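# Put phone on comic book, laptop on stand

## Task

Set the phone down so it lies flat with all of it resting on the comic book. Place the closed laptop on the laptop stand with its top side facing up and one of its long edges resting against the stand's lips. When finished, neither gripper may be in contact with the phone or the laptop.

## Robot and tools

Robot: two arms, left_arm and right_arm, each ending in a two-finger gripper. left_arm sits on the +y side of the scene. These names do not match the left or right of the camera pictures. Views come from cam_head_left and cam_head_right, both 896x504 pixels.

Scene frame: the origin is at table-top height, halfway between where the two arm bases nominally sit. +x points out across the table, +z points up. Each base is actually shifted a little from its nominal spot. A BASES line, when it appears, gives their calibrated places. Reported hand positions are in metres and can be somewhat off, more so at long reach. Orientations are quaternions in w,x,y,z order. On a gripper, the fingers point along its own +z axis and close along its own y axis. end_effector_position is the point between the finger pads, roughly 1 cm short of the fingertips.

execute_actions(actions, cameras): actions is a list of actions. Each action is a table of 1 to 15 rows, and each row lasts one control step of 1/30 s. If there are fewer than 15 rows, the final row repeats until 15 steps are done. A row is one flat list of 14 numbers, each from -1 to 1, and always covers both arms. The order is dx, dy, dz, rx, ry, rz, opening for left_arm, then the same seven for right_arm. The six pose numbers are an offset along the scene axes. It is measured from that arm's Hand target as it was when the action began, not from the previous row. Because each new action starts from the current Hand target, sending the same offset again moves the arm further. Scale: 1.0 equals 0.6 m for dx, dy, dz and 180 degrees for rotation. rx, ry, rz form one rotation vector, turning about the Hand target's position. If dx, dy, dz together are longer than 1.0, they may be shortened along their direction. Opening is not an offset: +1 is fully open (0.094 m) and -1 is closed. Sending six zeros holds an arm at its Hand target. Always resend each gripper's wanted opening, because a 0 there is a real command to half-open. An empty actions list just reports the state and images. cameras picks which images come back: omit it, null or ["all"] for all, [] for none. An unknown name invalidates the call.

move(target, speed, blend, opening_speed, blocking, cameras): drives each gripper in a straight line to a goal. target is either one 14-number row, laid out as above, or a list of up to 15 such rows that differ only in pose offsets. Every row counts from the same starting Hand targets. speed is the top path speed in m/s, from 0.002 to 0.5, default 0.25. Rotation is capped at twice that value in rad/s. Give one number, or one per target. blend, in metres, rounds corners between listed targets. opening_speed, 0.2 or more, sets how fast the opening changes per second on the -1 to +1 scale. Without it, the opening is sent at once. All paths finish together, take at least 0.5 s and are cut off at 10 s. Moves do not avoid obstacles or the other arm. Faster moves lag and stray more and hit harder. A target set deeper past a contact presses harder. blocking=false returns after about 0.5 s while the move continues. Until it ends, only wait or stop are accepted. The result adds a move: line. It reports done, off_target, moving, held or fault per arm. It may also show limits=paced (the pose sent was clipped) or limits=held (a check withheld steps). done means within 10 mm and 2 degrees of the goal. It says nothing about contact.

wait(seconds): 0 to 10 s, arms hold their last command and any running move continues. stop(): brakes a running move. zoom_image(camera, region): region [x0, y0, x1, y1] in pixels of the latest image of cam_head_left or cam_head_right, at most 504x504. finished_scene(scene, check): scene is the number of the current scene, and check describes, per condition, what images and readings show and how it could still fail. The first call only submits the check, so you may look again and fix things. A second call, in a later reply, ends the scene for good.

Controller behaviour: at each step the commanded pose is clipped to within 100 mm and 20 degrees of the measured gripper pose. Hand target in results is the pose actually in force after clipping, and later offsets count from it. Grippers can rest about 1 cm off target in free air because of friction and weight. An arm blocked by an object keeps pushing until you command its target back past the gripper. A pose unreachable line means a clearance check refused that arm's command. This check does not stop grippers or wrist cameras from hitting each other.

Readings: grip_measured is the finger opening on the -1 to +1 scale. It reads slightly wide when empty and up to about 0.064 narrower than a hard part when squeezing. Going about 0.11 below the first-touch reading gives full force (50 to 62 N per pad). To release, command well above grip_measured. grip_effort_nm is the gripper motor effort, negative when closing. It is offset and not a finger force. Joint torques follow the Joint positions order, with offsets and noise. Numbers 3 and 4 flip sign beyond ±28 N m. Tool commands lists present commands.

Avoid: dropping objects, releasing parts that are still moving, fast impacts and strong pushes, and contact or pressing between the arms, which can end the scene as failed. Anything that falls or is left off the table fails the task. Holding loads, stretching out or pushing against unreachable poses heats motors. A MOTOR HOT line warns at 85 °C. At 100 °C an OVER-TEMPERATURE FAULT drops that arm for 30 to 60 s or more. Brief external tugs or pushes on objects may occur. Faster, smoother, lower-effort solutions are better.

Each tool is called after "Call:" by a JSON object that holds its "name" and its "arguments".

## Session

Scene 1 done.

Call:
{"name": "execute_actions", "arguments": {"actions": []}}

Scene clock: 0.00 s.
left_arm: end_effector_position=(+0.5781, +0.0324, +0.2203) grip_measured=+1.000 grip_effort_nm=n/a end_effector_quat_wxyz=(+0.373, -0.189, +0.872, +0.255) | right_arm: end_effector_position=(+0.2777, -0.6686, +0.2408) grip_measured=+1.000 grip_effort_nm=n/a end_effector_quat_wxyz=(+0.133, +0.606, +0.784, +0.005)
Joint positions: left_arm=[-0.632 1.766 1.516 -1.115 -0.923 -0.928 0.094] | right_arm=[-0.891 1.408 1.311 -1.216 -0.069 0.44 0.094]
Joint velocities: left_arm=[0.005 -0.015 0.007 -0.007 -0.037 -0.007 0] | right_arm=[-0.015 0.015 0.012 -0.007 -0.037 0.051 0]
Joint torques (N m): no reading
Motor temperatures (°C): left_arm=[22 28 36 23 27 24 27] | right_arm=[26 37 36 25 24 24 26]
Heat: left arm: hottest elbow 36 °C; right arm: hottest shoulder 37 °C.
Hand target: left_arm +0.5842, +0.0283, +0.2384; +0.386, -0.198, +0.868, +0.242 | right_arm +0.2823, -0.6743, +0.2483; +0.141, +0.606, +0.783, +0.003
Tool commands: left_gripper/opening=+1.0 right_gripper/opening=+1.0

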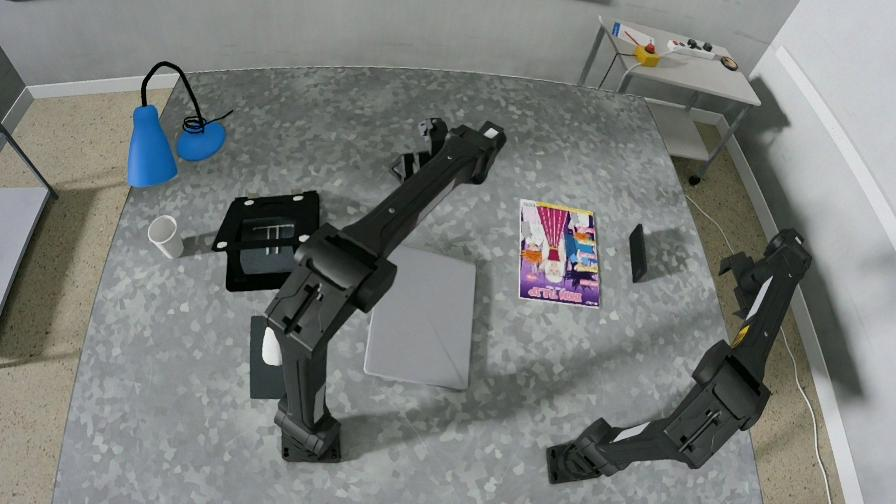

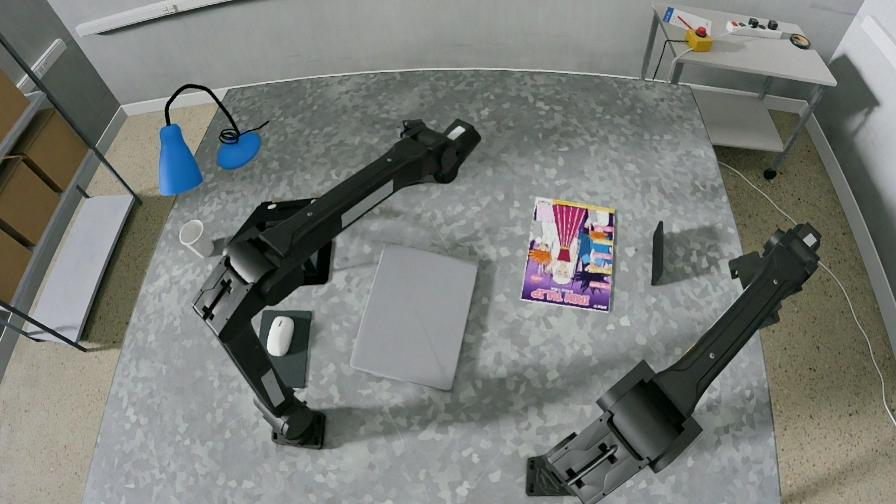

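Call:
{"name": "zoom_image", "arguments": {"camera": "cam_head_left", "region": [500, 180, 680, 330]}}

Call:
{"name": "zoom_image", "arguments": {"camera": "cam_head_right", "region": [510, 180, 690, 330]}}

Call:
{"name": "zoom_image", "arguments": {"camera": "cam_head_left", "region": [200, 180, 360, 310]}}

Scaled by 2.800.

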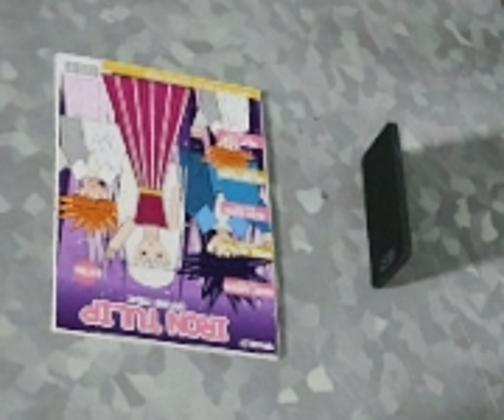

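Scaled by 2.800.

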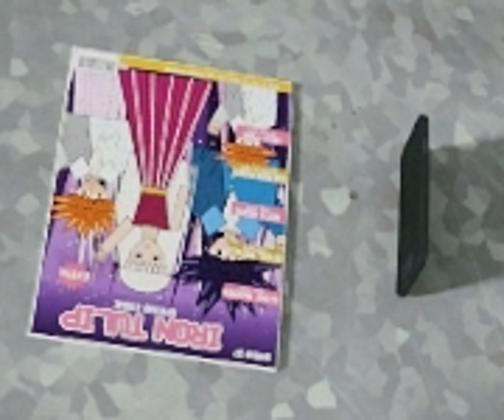

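Scaled by 3.150.

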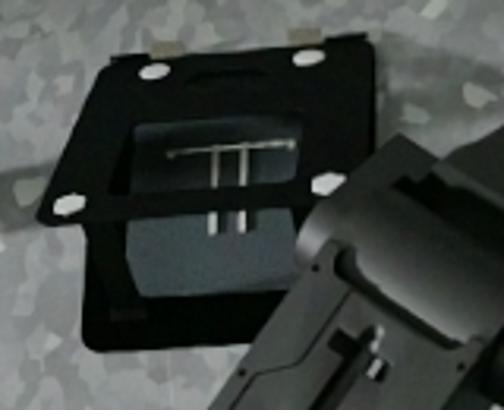

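Call:
{"name": "move", "arguments": {"target": [0,0,0,0,0,0,1,0.363,0.33,0.05,0.0018,0.0961,0.391,0.2], "speed": 0.2}}

Call:
{"name": "zoom_image", "arguments": {"camera": "cam_head_left", "region": [540, 130, 740, 320]}}

Call:
{"name": "zoom_image", "arguments": {"camera": "cam_head_right", "region": [560, 130, 760, 320]}}

Scene clock: 49.33 s.
left_arm: end_effector_position=(+0.5781, +0.0324, +0.2203) grip_measured=+1.000 grip_effort_nm=0.022 end_effector_quat_wxyz=(+0.373, -0.189, +0.872, +0.255) | right_arm: end_effector_position=(+0.4873, -0.4752, +0.2708) grip_measured=+0.201 grip_effort_nm=-0.076 end_effector_quat_wxyz=(-0.006, +0.049, +0.999, +0.006)
Joint positions: left_arm=[-0.632 1.766 1.516 -1.115 -0.923 -0.928 0.094] | right_arm=[-0.315 1.772 1.847 -1.661 -0.009 -0.212 0.056]
Joint velocities: left_arm=[0.015 -0.005 -0.002 -0.012 -0.037 -0.051 0] | right_arm=[-0.005 0.005 -0.017 0.007 -0.081 0.022 0.001]
Joint torques (N m): left_arm=[-0.97 -19.43 12.77 0.51 -0.55 0] | right_arm=[1.03 -17.73 13.05 -0.1 0.1 0.11]
Motor temperatures (°C): left_arm=[22 31 39 23 27 24 27] | right_arm=[26 39 42 25 24 24 25]
Heat: left arm: hottest elbow 39 °C; right arm: hottest elbow 42 °C.
Hand target: left_arm +0.5842, +0.0283, +0.2385; +0.386, -0.198, +0.868, +0.242 | right_arm +0.5039, -0.4769, +0.2740; -0.001, +0.041, +0.999, +0.004
Off the commanded pose: left_arm 0.020 m, 2 deg | right_arm 0.015 m, 1 deg.
move: off_target (left_arm, right_arm)

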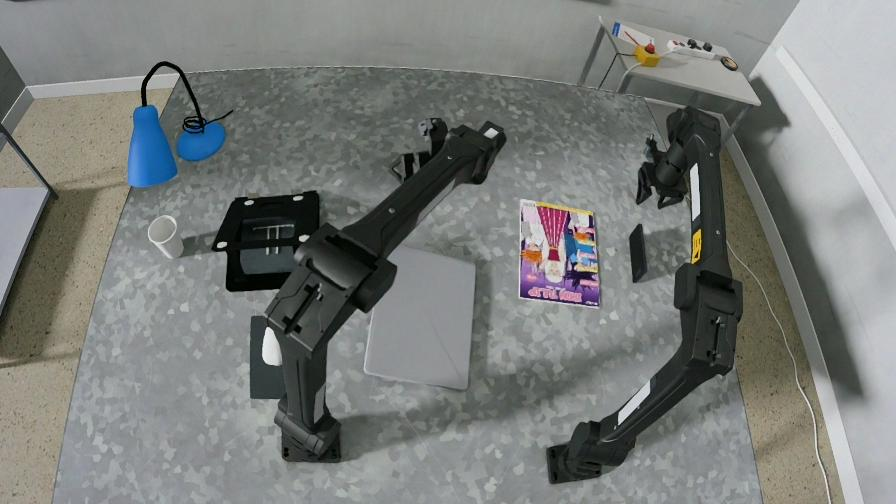

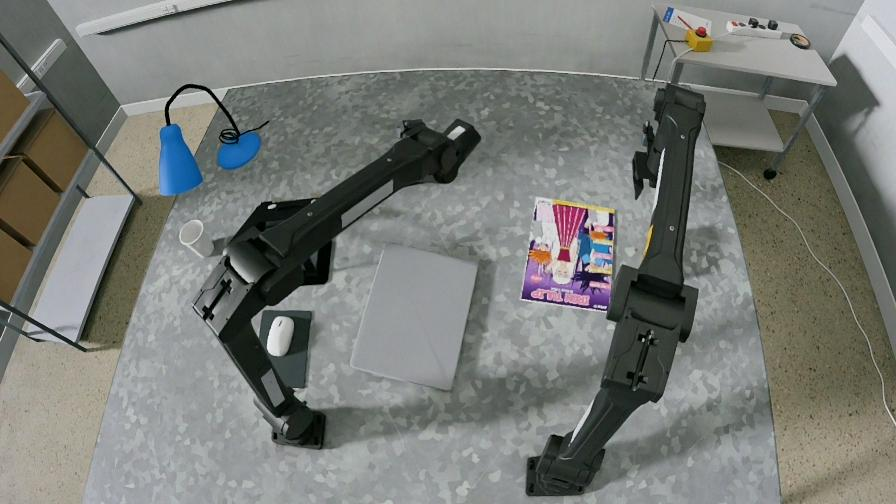

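Scaled by 2.520.

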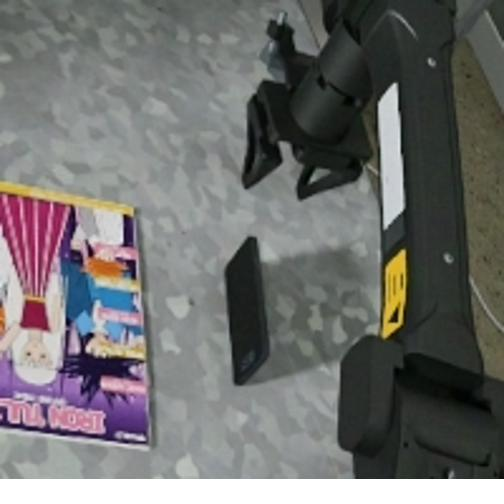

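Scaled by 2.520.

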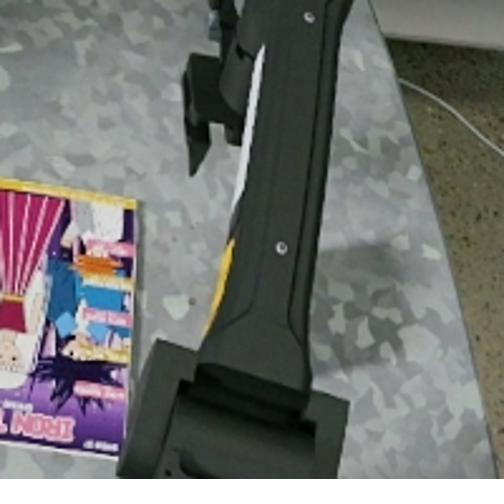

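Call:
{"name": "move", "arguments": {"target": [0,0,0,0,0,0,1,0.025,-0.068,-0.21,0,0,0,0.2], "speed": 0.15}}

Call:
{"name": "zoom_image", "arguments": {"camera": "cam_head_left", "region": [580, 170, 720, 310]}}

Call:
{"name": "zoom_image", "arguments": {"camera": "cam_head_right", "region": [600, 170, 740, 310]}}

Scene clock: 56.47 s.
left_arm: end_effector_position=(+0.5781, +0.0324, +0.2203) grip_measured=+1.000 grip_effort_nm=0.017 end_effector_quat_wxyz=(+0.373, -0.189, +0.872, +0.255) | right_arm: end_effector_position=(+0.5171, -0.5124, +0.1691) grip_measured=+0.201 grip_effort_nm=-0.081 end_effector_quat_wxyz=(+0.013, +0.040, +0.999, +0.001)
Joint positions: left_arm=[-0.632 1.766 1.516 -1.115 -0.923 -0.928 0.094] | right_arm=[-0.36 1.869 1.717 -1.395 -0.009 -0.275 0.056]
Joint velocities: left_arm=[-0.024 0.005 0.002 0.002 -0.081 -0.037 0] | right_arm=[0.005 -0.015 -0.002 -0.007 -0.007 -0.037 0]
Joint torques (N m): left_arm=[-0.85 -19.37 12.77 0.66 -0.62 -0.02] | right_arm=[-0.09 -20.13 8.09 0.57 0.09 0.13]
Motor temperatures (°C): left_arm=[22 31 40 23 27 24 27] | right_arm=[26 39 45 25 24 24 25]
Heat: left arm: hottest elbow 40 °C; right arm: hottest elbow 45 °C.
Hand target: left_arm +0.5842, +0.0283, +0.2385; +0.386, -0.198, +0.868, +0.242 | right_arm +0.5165, -0.5192, +0.1480; -0.001, +0.041, +0.999, +0.004
Off the commanded pose: left_arm 0.020 m, 2 deg | right_arm 0.022 m, 2 deg.
move: off_target (left_arm, right_arm)

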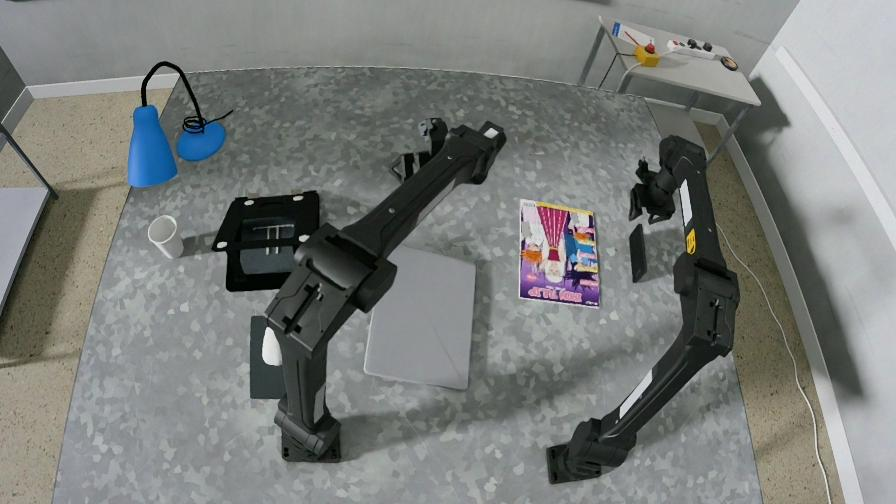

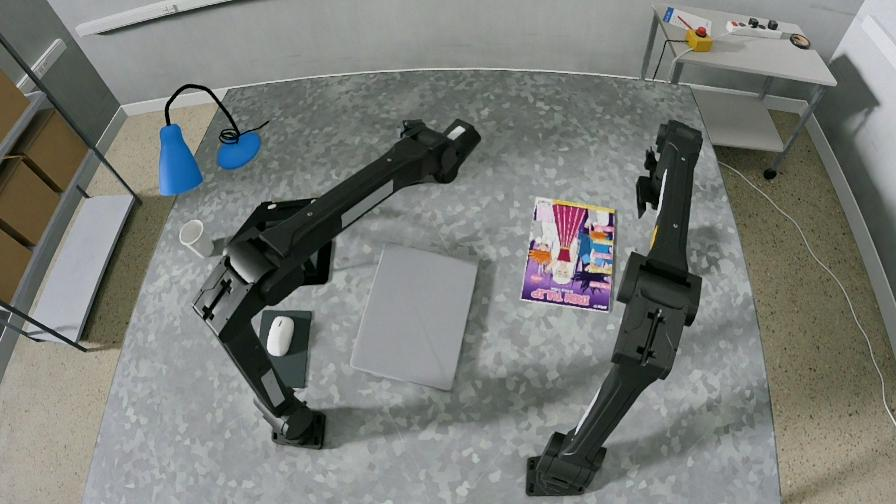

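Scaled by 3.600.

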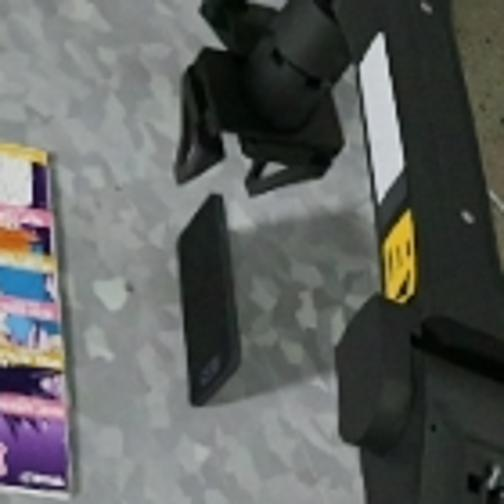

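Scaled by 3.600.

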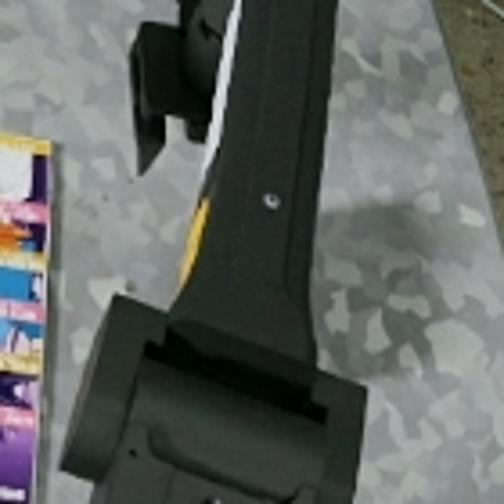

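Call:
{"name": "move", "arguments": {"target": [0,0,0,0,0,0,1,0.0,-0.052,-0.08,0,0,0,0.2], "speed": 0.1}}

Call:
{"name": "zoom_image", "arguments": {"camera": "cam_head_left", "region": [580, 170, 720, 310]}}

Call:
{"name": "zoom_image", "arguments": {"camera": "cam_head_right", "region": [600, 170, 740, 310]}}

Scene clock: 63.53 s.
left_arm: end_effector_position=(+0.5781, +0.0324, +0.2203) grip_measured=+1.000 grip_effort_nm=0.022 end_effector_quat_wxyz=(+0.373, -0.189, +0.872, +0.255) | right_arm: end_effector_position=(+0.5180, -0.5457, +0.1235) grip_measured=+0.201 grip_effort_nm=-0.081 end_effector_quat_wxyz=(+0.015, +0.041, +0.999, -0.001)
Joint positions: left_arm=[-0.632 1.766 1.516 -1.115 -0.923 -0.928 0.094] | right_arm=[-0.412 1.926 1.681 -1.298 -0.009 -0.325 0.056]
Joint velocities: left_arm=[0.005 -0.015 -0.002 0.002 0.022 -0.081 0] | right_arm=[-0.015 -0.015 0.017 0.007 -0.051 0.022 0]
Joint torques (N m): left_arm=[-1.32 -19.49 12.81 0.66 -0.53 -0.02] | right_arm=[-0.03 -20.37 7.92 0.55 0.08 0.1]
Motor temperatures (°C): left_arm=[22 32 40 23 27 24 27] | right_arm=[26 39 45 25 24 24 25]
Heat: left arm: hottest elbow 40 °C; right arm: hottest elbow 45 °C.
Hand target: left_arm +0.5842, +0.0283, +0.2385; +0.386, -0.198, +0.868, +0.242 | right_arm +0.5155, -0.5512, +0.1003; -0.001, +0.041, +0.999, +0.004
Off the commanded pose: left_arm 0.020 m, 2 deg | right_arm 0.024 m, 2 deg.
move: off_target (left_arm, right_arm)

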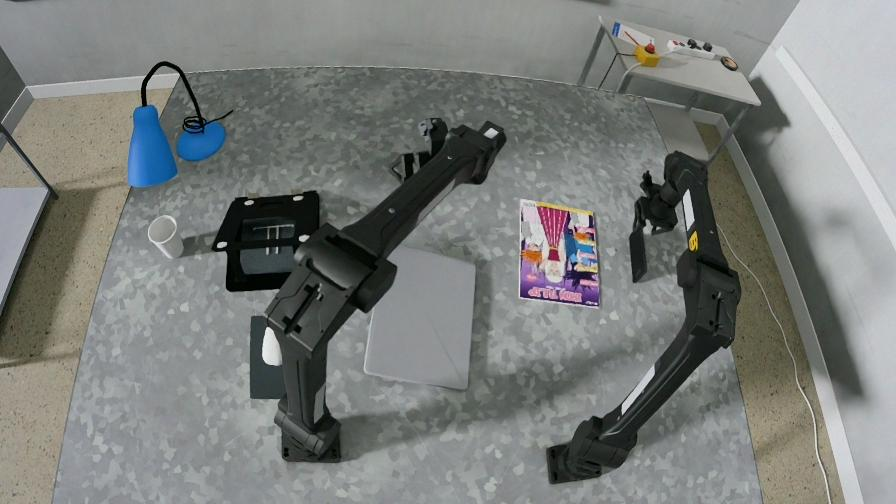

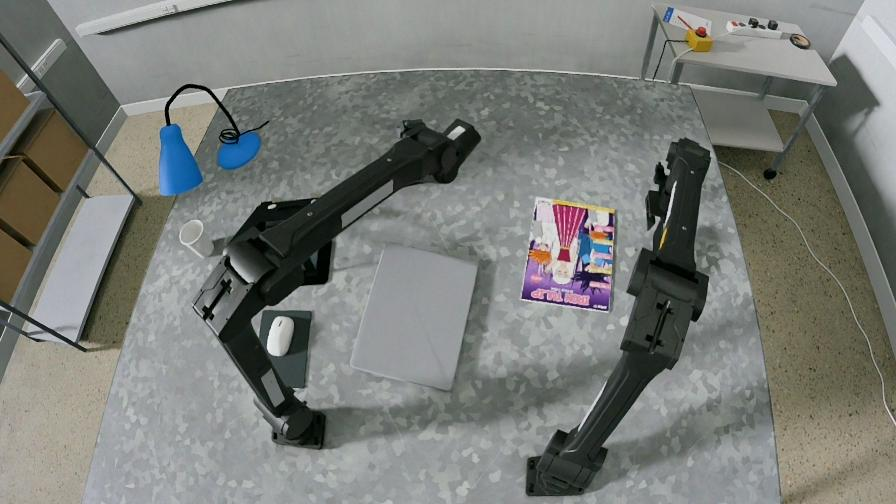

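Scaled by 3.600.

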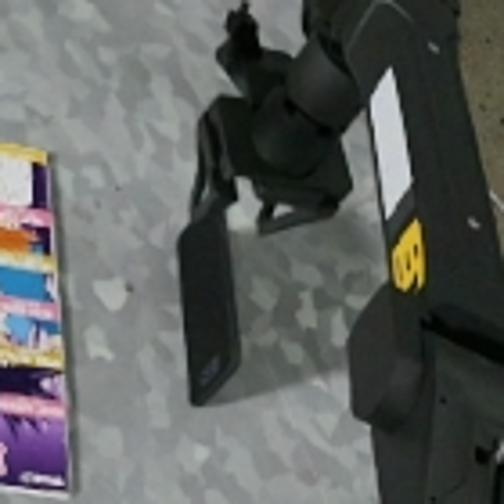

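Scaled by 3.600.

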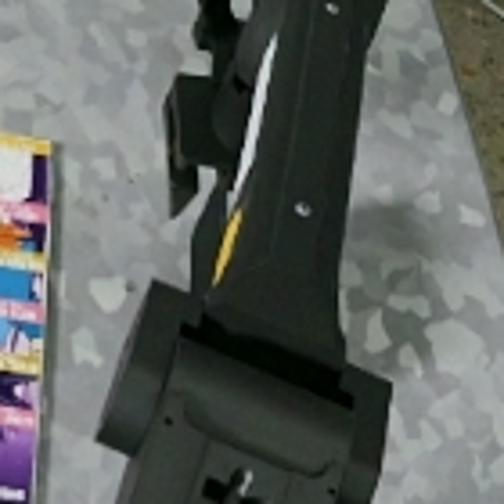

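Call:
{"name": "move", "arguments": {"target": [0,0,0,0,0,0,1,0.0,-0.02,-0.035,0,0,0,0.5], "speed": 0.08}}

Call:
{"name": "zoom_image", "arguments": {"camera": "cam_head_left", "region": [580, 170, 720, 310]}}

Call:
{"name": "zoom_image", "arguments": {"camera": "cam_head_right", "region": [600, 170, 740, 310]}}

Scene clock: 69.57 s.
left_arm: end_effector_position=(+0.5781, +0.0324, +0.2203) grip_measured=+1.000 grip_effort_nm=0.022 end_effector_quat_wxyz=(+0.373, -0.189, +0.872, +0.255) | right_arm: end_effector_position=(+0.5195, -0.5581, +0.1058) grip_measured=+0.499 grip_effort_nm=0.071 end_effector_quat_wxyz=(+0.017, +0.040, +0.999, -0.002)
Joint positions: left_arm=[-0.632 1.766 1.516 -1.115 -0.923 -0.928 0.094] | right_arm=[-0.43 1.951 1.672 -1.258 -0.009 -0.344 0.07]
Joint velocities: left_arm=[0.005 -0.015 0.002 -0.012 -0.037 -0.022 0] | right_arm=[-0.005 -0.005 -0.007 -0.012 0.022 -0.066 0]
Joint torques (N m): left_arm=[-1.79 -18.32 12.71 0.57 -0.58 -0.03] | right_arm=[-0.21 -20.42 7.58 0.62 0.09 0.06]
Motor temperatures (°C): left_arm=[22 32 40 23 27 24 27] | right_arm=[26 39 44 25 24 24 25]
Heat: left arm: hottest elbow 40 °C; right arm: hottest elbow 44 °C.
Hand target: left_arm +0.5842, +0.0283, +0.2385; +0.386, -0.198, +0.868, +0.242 | right_arm +0.5150, -0.5634, +0.0793; -0.001, +0.041, +0.999, +0.004
Off the commanded pose: left_arm 0.020 m, 2 deg | right_arm 0.027 m, 2 deg.
move: off_target (left_arm, right_arm)

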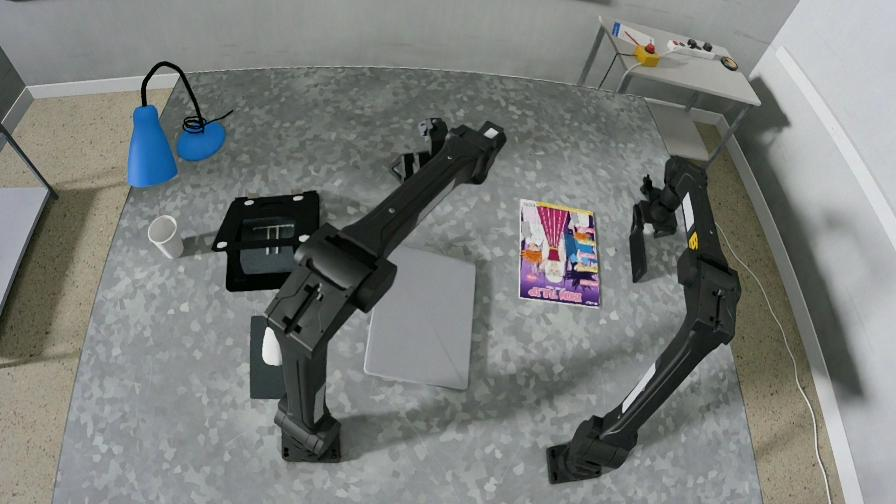

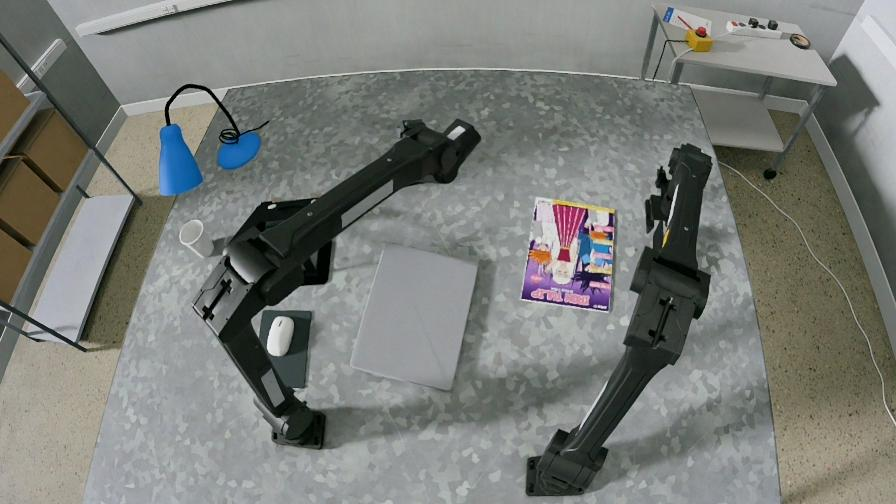

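Scaled by 3.600.

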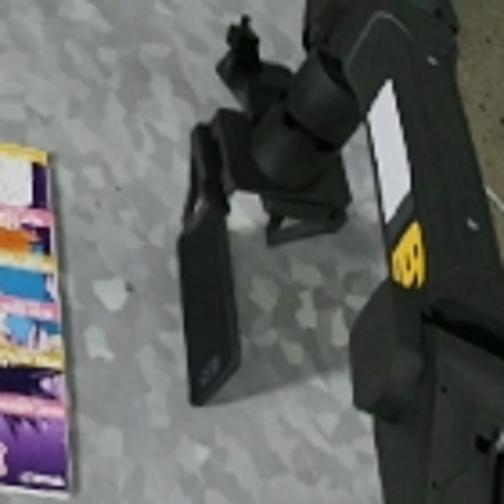

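Scaled by 3.600.

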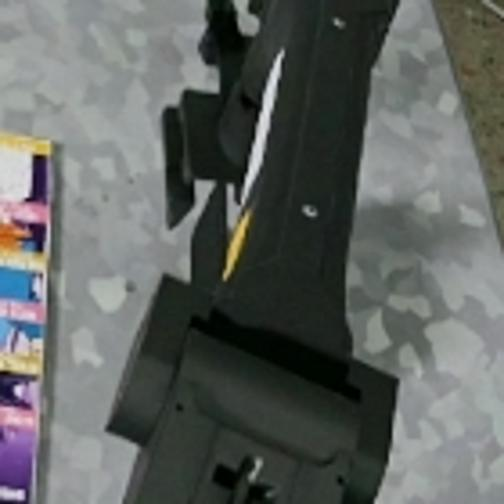

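Call:
{"name": "move", "arguments": {"target": [0,0,0,0,0,0,1,0.0,0,-0.075,0,0,0,0.5], "speed": 0.06}}

Call:
{"name": "zoom_image", "arguments": {"camera": "cam_head_left", "region": [580, 170, 720, 310]}}

Call:
{"name": "zoom_image", "arguments": {"camera": "cam_head_right", "region": [600, 170, 740, 310]}}

Scene clock: 73.83 s.
left_arm: end_effector_position=(+0.5781, +0.0324, +0.2203) grip_measured=+1.000 grip_effort_nm=0.022 end_effector_quat_wxyz=(+0.373, -0.189, +0.872, +0.255) | right_arm: end_effector_position=(+0.5212, -0.5588, +0.0616) grip_measured=+0.499 grip_effort_nm=0.066 end_effector_quat_wxyz=(+0.018, +0.039, +0.999, -0.002)
Joint positions: left_arm=[-0.632 1.766 1.516 -1.115 -0.923 -0.928 0.094] | right_arm=[-0.43 1.993 1.616 -1.158 -0.009 -0.346 0.07]
Joint velocities: left_arm=[-0.005 0.005 -0.012 -0.007 0.022 -0.066 0] | right_arm=[-0.005 -0.015 0.007 -0.002 0.037 -0.037 0]
Joint torques (N m): left_arm=[-1.32 -19.49 12.72 0.72 -0.63 -0.05] | right_arm=[-0.26 -20.31 7.17 0.61 0.08 0.09]
Motor temperatures (°C): left_arm=[22 32 40 23 27 24 27] | right_arm=[26 40 44 25 24 24 25]
Heat: left arm: hottest elbow 40 °C; right arm: hottest elbow 44 °C.
Hand target: left_arm +0.5842, +0.0283, +0.2385; +0.386, -0.198, +0.868, +0.242 | right_arm +0.5144, -0.5638, +0.0345; -0.001, +0.041, +0.999, +0.004
Off the commanded pose: left_arm 0.020 m, 2 deg | right_arm 0.028 m, 2 deg.
move: off_target (left_arm, right_arm)

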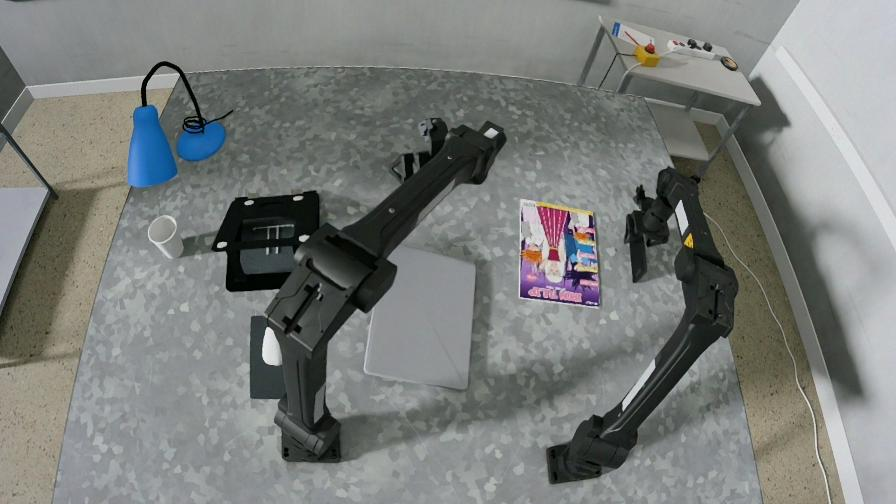

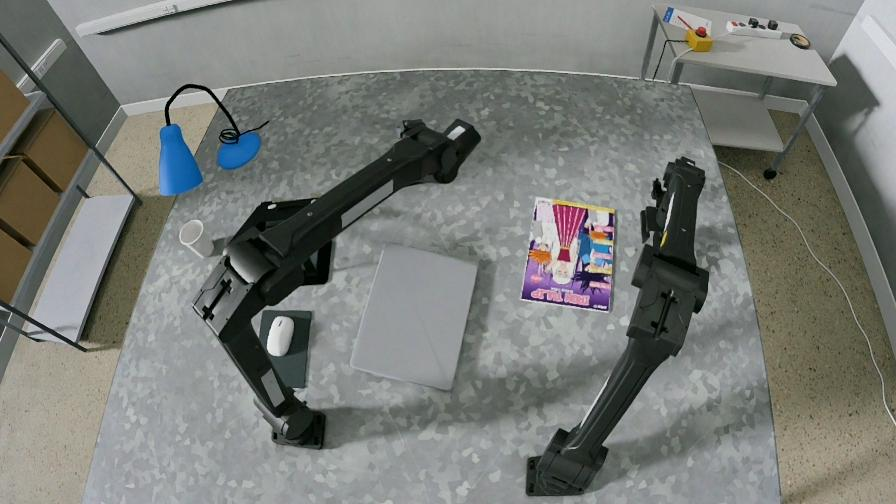

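Scaled by 3.600.

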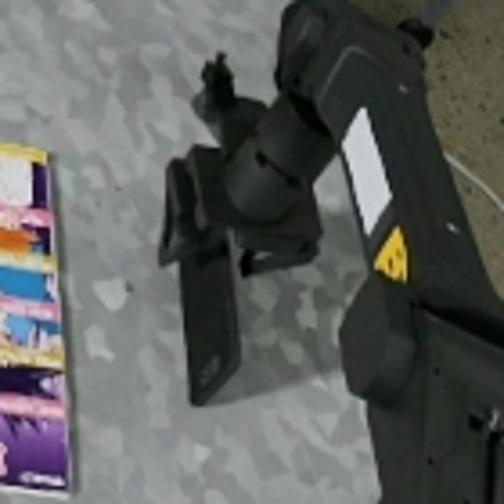

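Scaled by 3.600.

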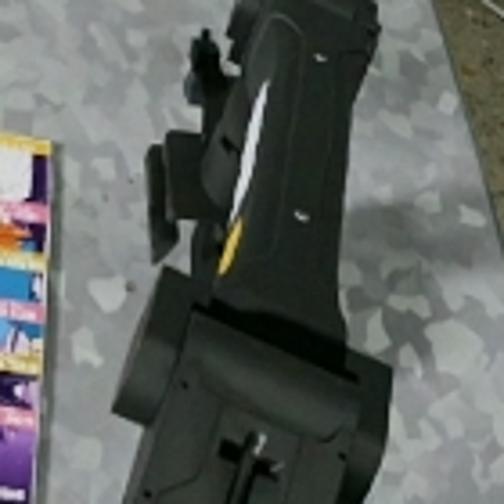

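Call:
{"name": "move", "arguments": {"target": [0,0,0,0,0,0,1,0.0,0,0,0,0,0,-0.95], "opening_speed": 0.5}}

Call:
{"name": "zoom_image", "arguments": {"camera": "cam_head_left", "region": [580, 170, 720, 310]}}

Scene clock: 80.43 s.
left_arm: end_effector_position=(+0.5781, +0.0324, +0.2203) grip_measured=+1.000 grip_effort_nm=0.022 end_effector_quat_wxyz=(+0.373, -0.189, +0.872, +0.255) | right_arm: end_effector_position=(+0.5212, -0.5598, +0.0616) grip_measured=-0.848 grip_effort_nm=-1.013 end_effector_quat_wxyz=(+0.018, +0.039, +0.999, -0.004)
Joint positions: left_arm=[-0.632 1.766 1.516 -1.115 -0.923 -0.928 0.094] | right_arm=[-0.431 1.993 1.616 -1.157 -0.007 -0.347 0.007]
Joint velocities: left_arm=[-0.005 -0.005 -0.007 -0.007 -0.022 0.022 0] | right_arm=[-0.005 -0.015 -0.017 -0.002 0.022 -0.037 -0.001]
Joint torques (N m): left_arm=[-1.55 -19.72 12.53 0.59 -0.59 -0.05] | right_arm=[-0.21 -20.72 7.31 0.54 0 0.11]
Motor temperatures (°C): left_arm=[22 32 40 23 27 24 27] | right_arm=[26 40 44 25 24 24 25]
Heat: left arm: hottest elbow 40 °C; right arm: hottest elbow 44 °C.
Hand target: left_arm +0.5842, +0.0283, +0.2385; +0.386, -0.198, +0.868, +0.242 | right_arm +0.5145, -0.5637, +0.0345; +0.000, +0.041, +0.999, +0.004
Off the commanded pose: left_arm 0.020 m, 2 deg | right_arm 0.028 m, 2 deg.
move: off_target (left_arm, right_arm)

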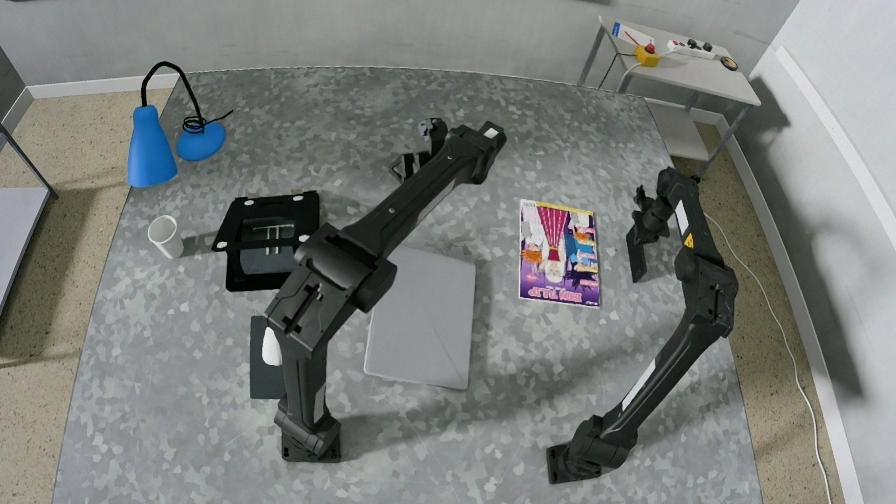

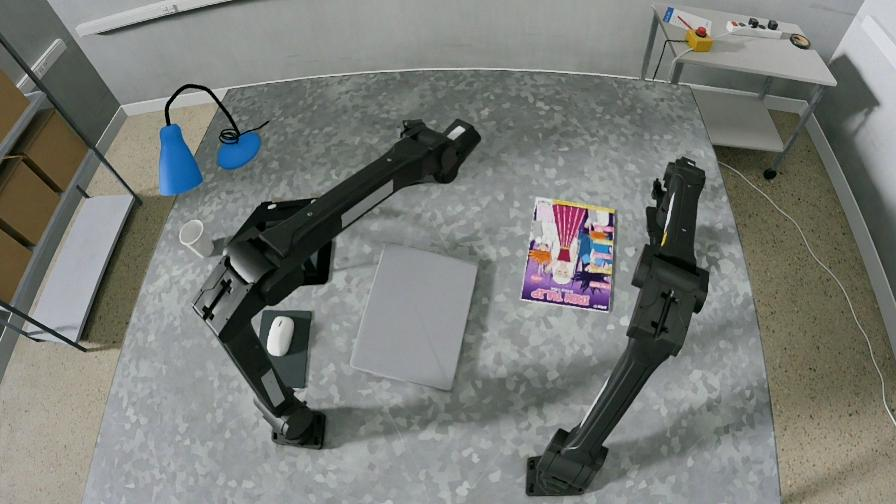

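Scaled by 3.600.

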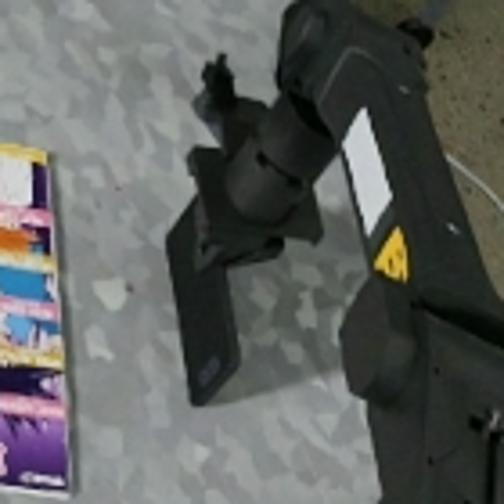

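Call:
{"name": "move", "arguments": {"target": [0,0,0,0,0,0,1,0.0,0,0.25,0,0,0,-1], "speed": 0.12}}

Call:
{"name": "zoom_image", "arguments": {"camera": "cam_head_left", "region": [580, 130, 720, 270]}}

Scene clock: 90.77 s.
left_arm: end_effector_position=(+0.5781, +0.0324, +0.2203) grip_measured=+1.000 grip_effort_nm=0.022 end_effector_quat_wxyz=(+0.373, -0.189, +0.872, +0.255) | right_arm: end_effector_position=(+0.5022, -0.5512, +0.1520) grip_measured=-0.849 grip_effort_nm=-1.038 end_effector_quat_wxyz=(-0.032, +0.039, +0.999, +0.017)
Joint positions: left_arm=[-0.632 1.766 1.516 -1.115 -0.923 -0.928 0.094] | right_arm=[-0.431 1.943 1.782 -1.481 -0.007 -0.347 0.007]
Joint velocities: left_arm=[-0.015 -0.005 -0.012 -0.017 -0.037 -0.022 0] | right_arm=[-0.005 -0.024 0.012 -0.002 -0.051 0.037 0]
Joint torques (N m): left_arm=[-1.44 -19.08 12.81 0.77 -0.59 -0.02] | right_arm=[0.03 -24.7 13.35 -0.38 0.03 0.12]
Motor temperatures (°C): left_arm=[22 32 41 23 27 24 27] | right_arm=[26 41 44 25 24 24 26]
Heat: left arm: hottest elbow 41 °C; right arm: hottest elbow 44 °C.
Hand target: left_arm +0.5842, +0.0283, +0.2385; +0.386, -0.198, +0.868, +0.242 | right_arm +0.5168, -0.5625, +0.1845; -0.001, +0.041, +0.999, +0.004
Off the commanded pose: left_arm 0.020 m, 2 deg | right_arm 0.037 m, 4 deg.
move: off_target (left_arm, right_arm)

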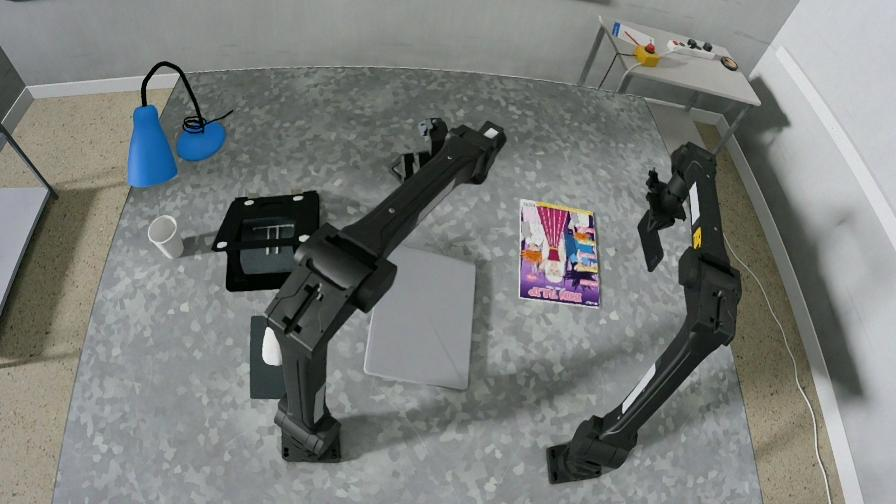

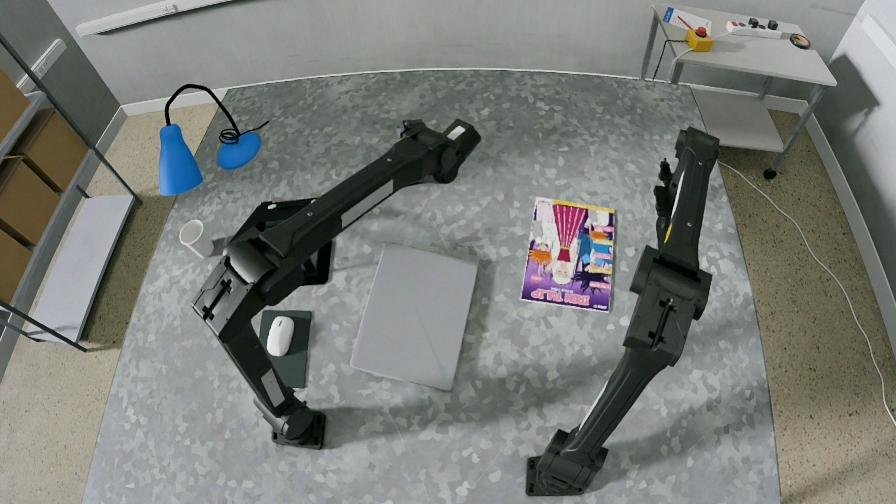

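Scaled by 3.600.

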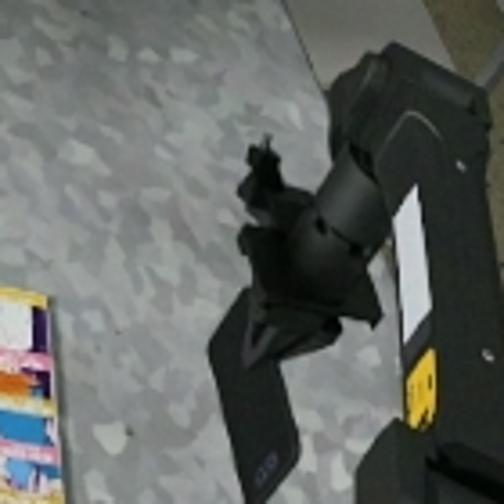

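Call:
{"name": "move", "arguments": {"target": [0,0,0,0,0,0,1,0.0,0.317,0.04,0.332,-0.027,0,-1], "speed": 0.12}}

Call:
{"name": "zoom_image", "arguments": {"camera": "cam_head_left", "region": [500, 130, 680, 310]}}

Call:
{"name": "zoom_image", "arguments": {"camera": "cam_head_right", "region": [500, 130, 680, 310]}}

Scene clock: 102.80 s.
left_arm: end_effector_position=(+0.5781, +0.0324, +0.2203) grip_measured=+1.000 grip_effort_nm=0.017 end_effector_quat_wxyz=(+0.373, -0.189, +0.872, +0.255) | right_arm: end_effector_position=(+0.5221, -0.3811, +0.2061) grip_measured=-0.849 grip_effort_nm=-1.038 end_effector_quat_wxyz=(+0.053, +0.051, +0.870, +0.487)
Joint positions: left_arm=[-0.632 1.766 1.516 -1.115 -0.923 -0.928 0.094] | right_arm=[-0.391 1.943 1.696 -1.667 -0.986 -0.456 0.007]
Joint velocities: left_arm=[-0.005 -0.015 -0.012 0.032 -0.022 -0.022 0] | right_arm=[-0.015 -0.005 0.012 0.002 0.007 -0.007 0]
Joint torques (N m): left_arm=[-2.08 -19.25 12.88 0.62 -0.58 -0.03] | right_arm=[1.44 -22.83 7.25 -0.87 -0.78 0.04]
Motor temperatures (°C): left_arm=[22 32 41 23 27 23 27] | right_arm=[26 41 44 25 24 24 27]
Heat: left arm: hottest elbow 41 °C; right arm: hottest elbow 44 °C.
Hand target: left_arm +0.5842, +0.0283, +0.2385; +0.386, -0.198, +0.868, +0.242 | right_arm +0.5186, -0.3728, +0.2080; +0.026, +0.038, +0.864, +0.502
Off the commanded pose: left_arm 0.020 m, 2 deg | right_arm 0.011 m, 5 deg.
joint sent to its limit (right arm) — joint 4 (wrist pitch), lower limit. The joint targets are off in orientation, not in position.
move: off_target (left_arm, right_arm)

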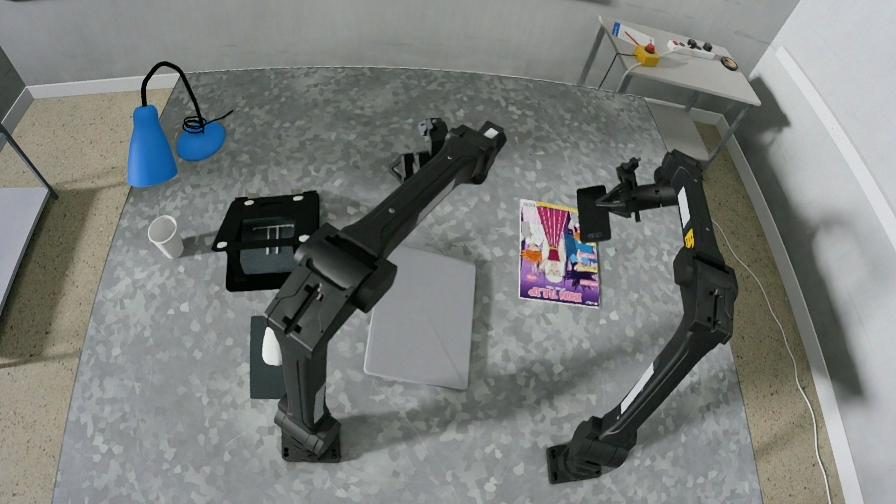

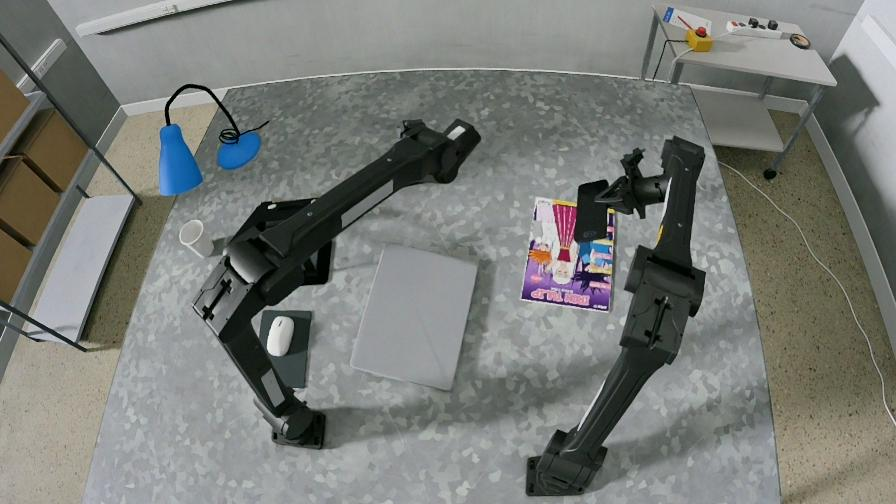

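Scaled by 2.800.

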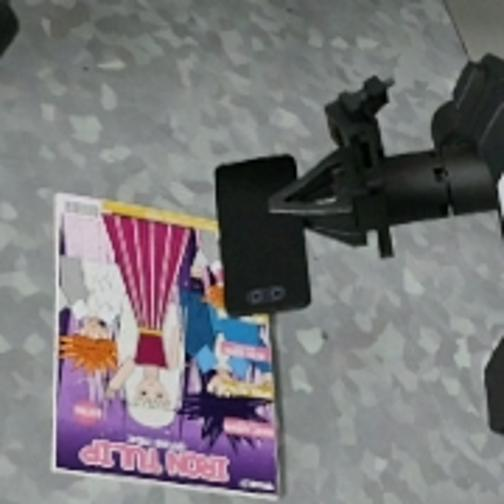

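Scaled by 2.800.

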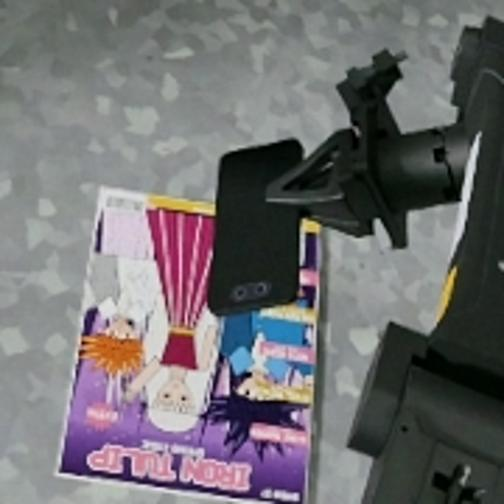

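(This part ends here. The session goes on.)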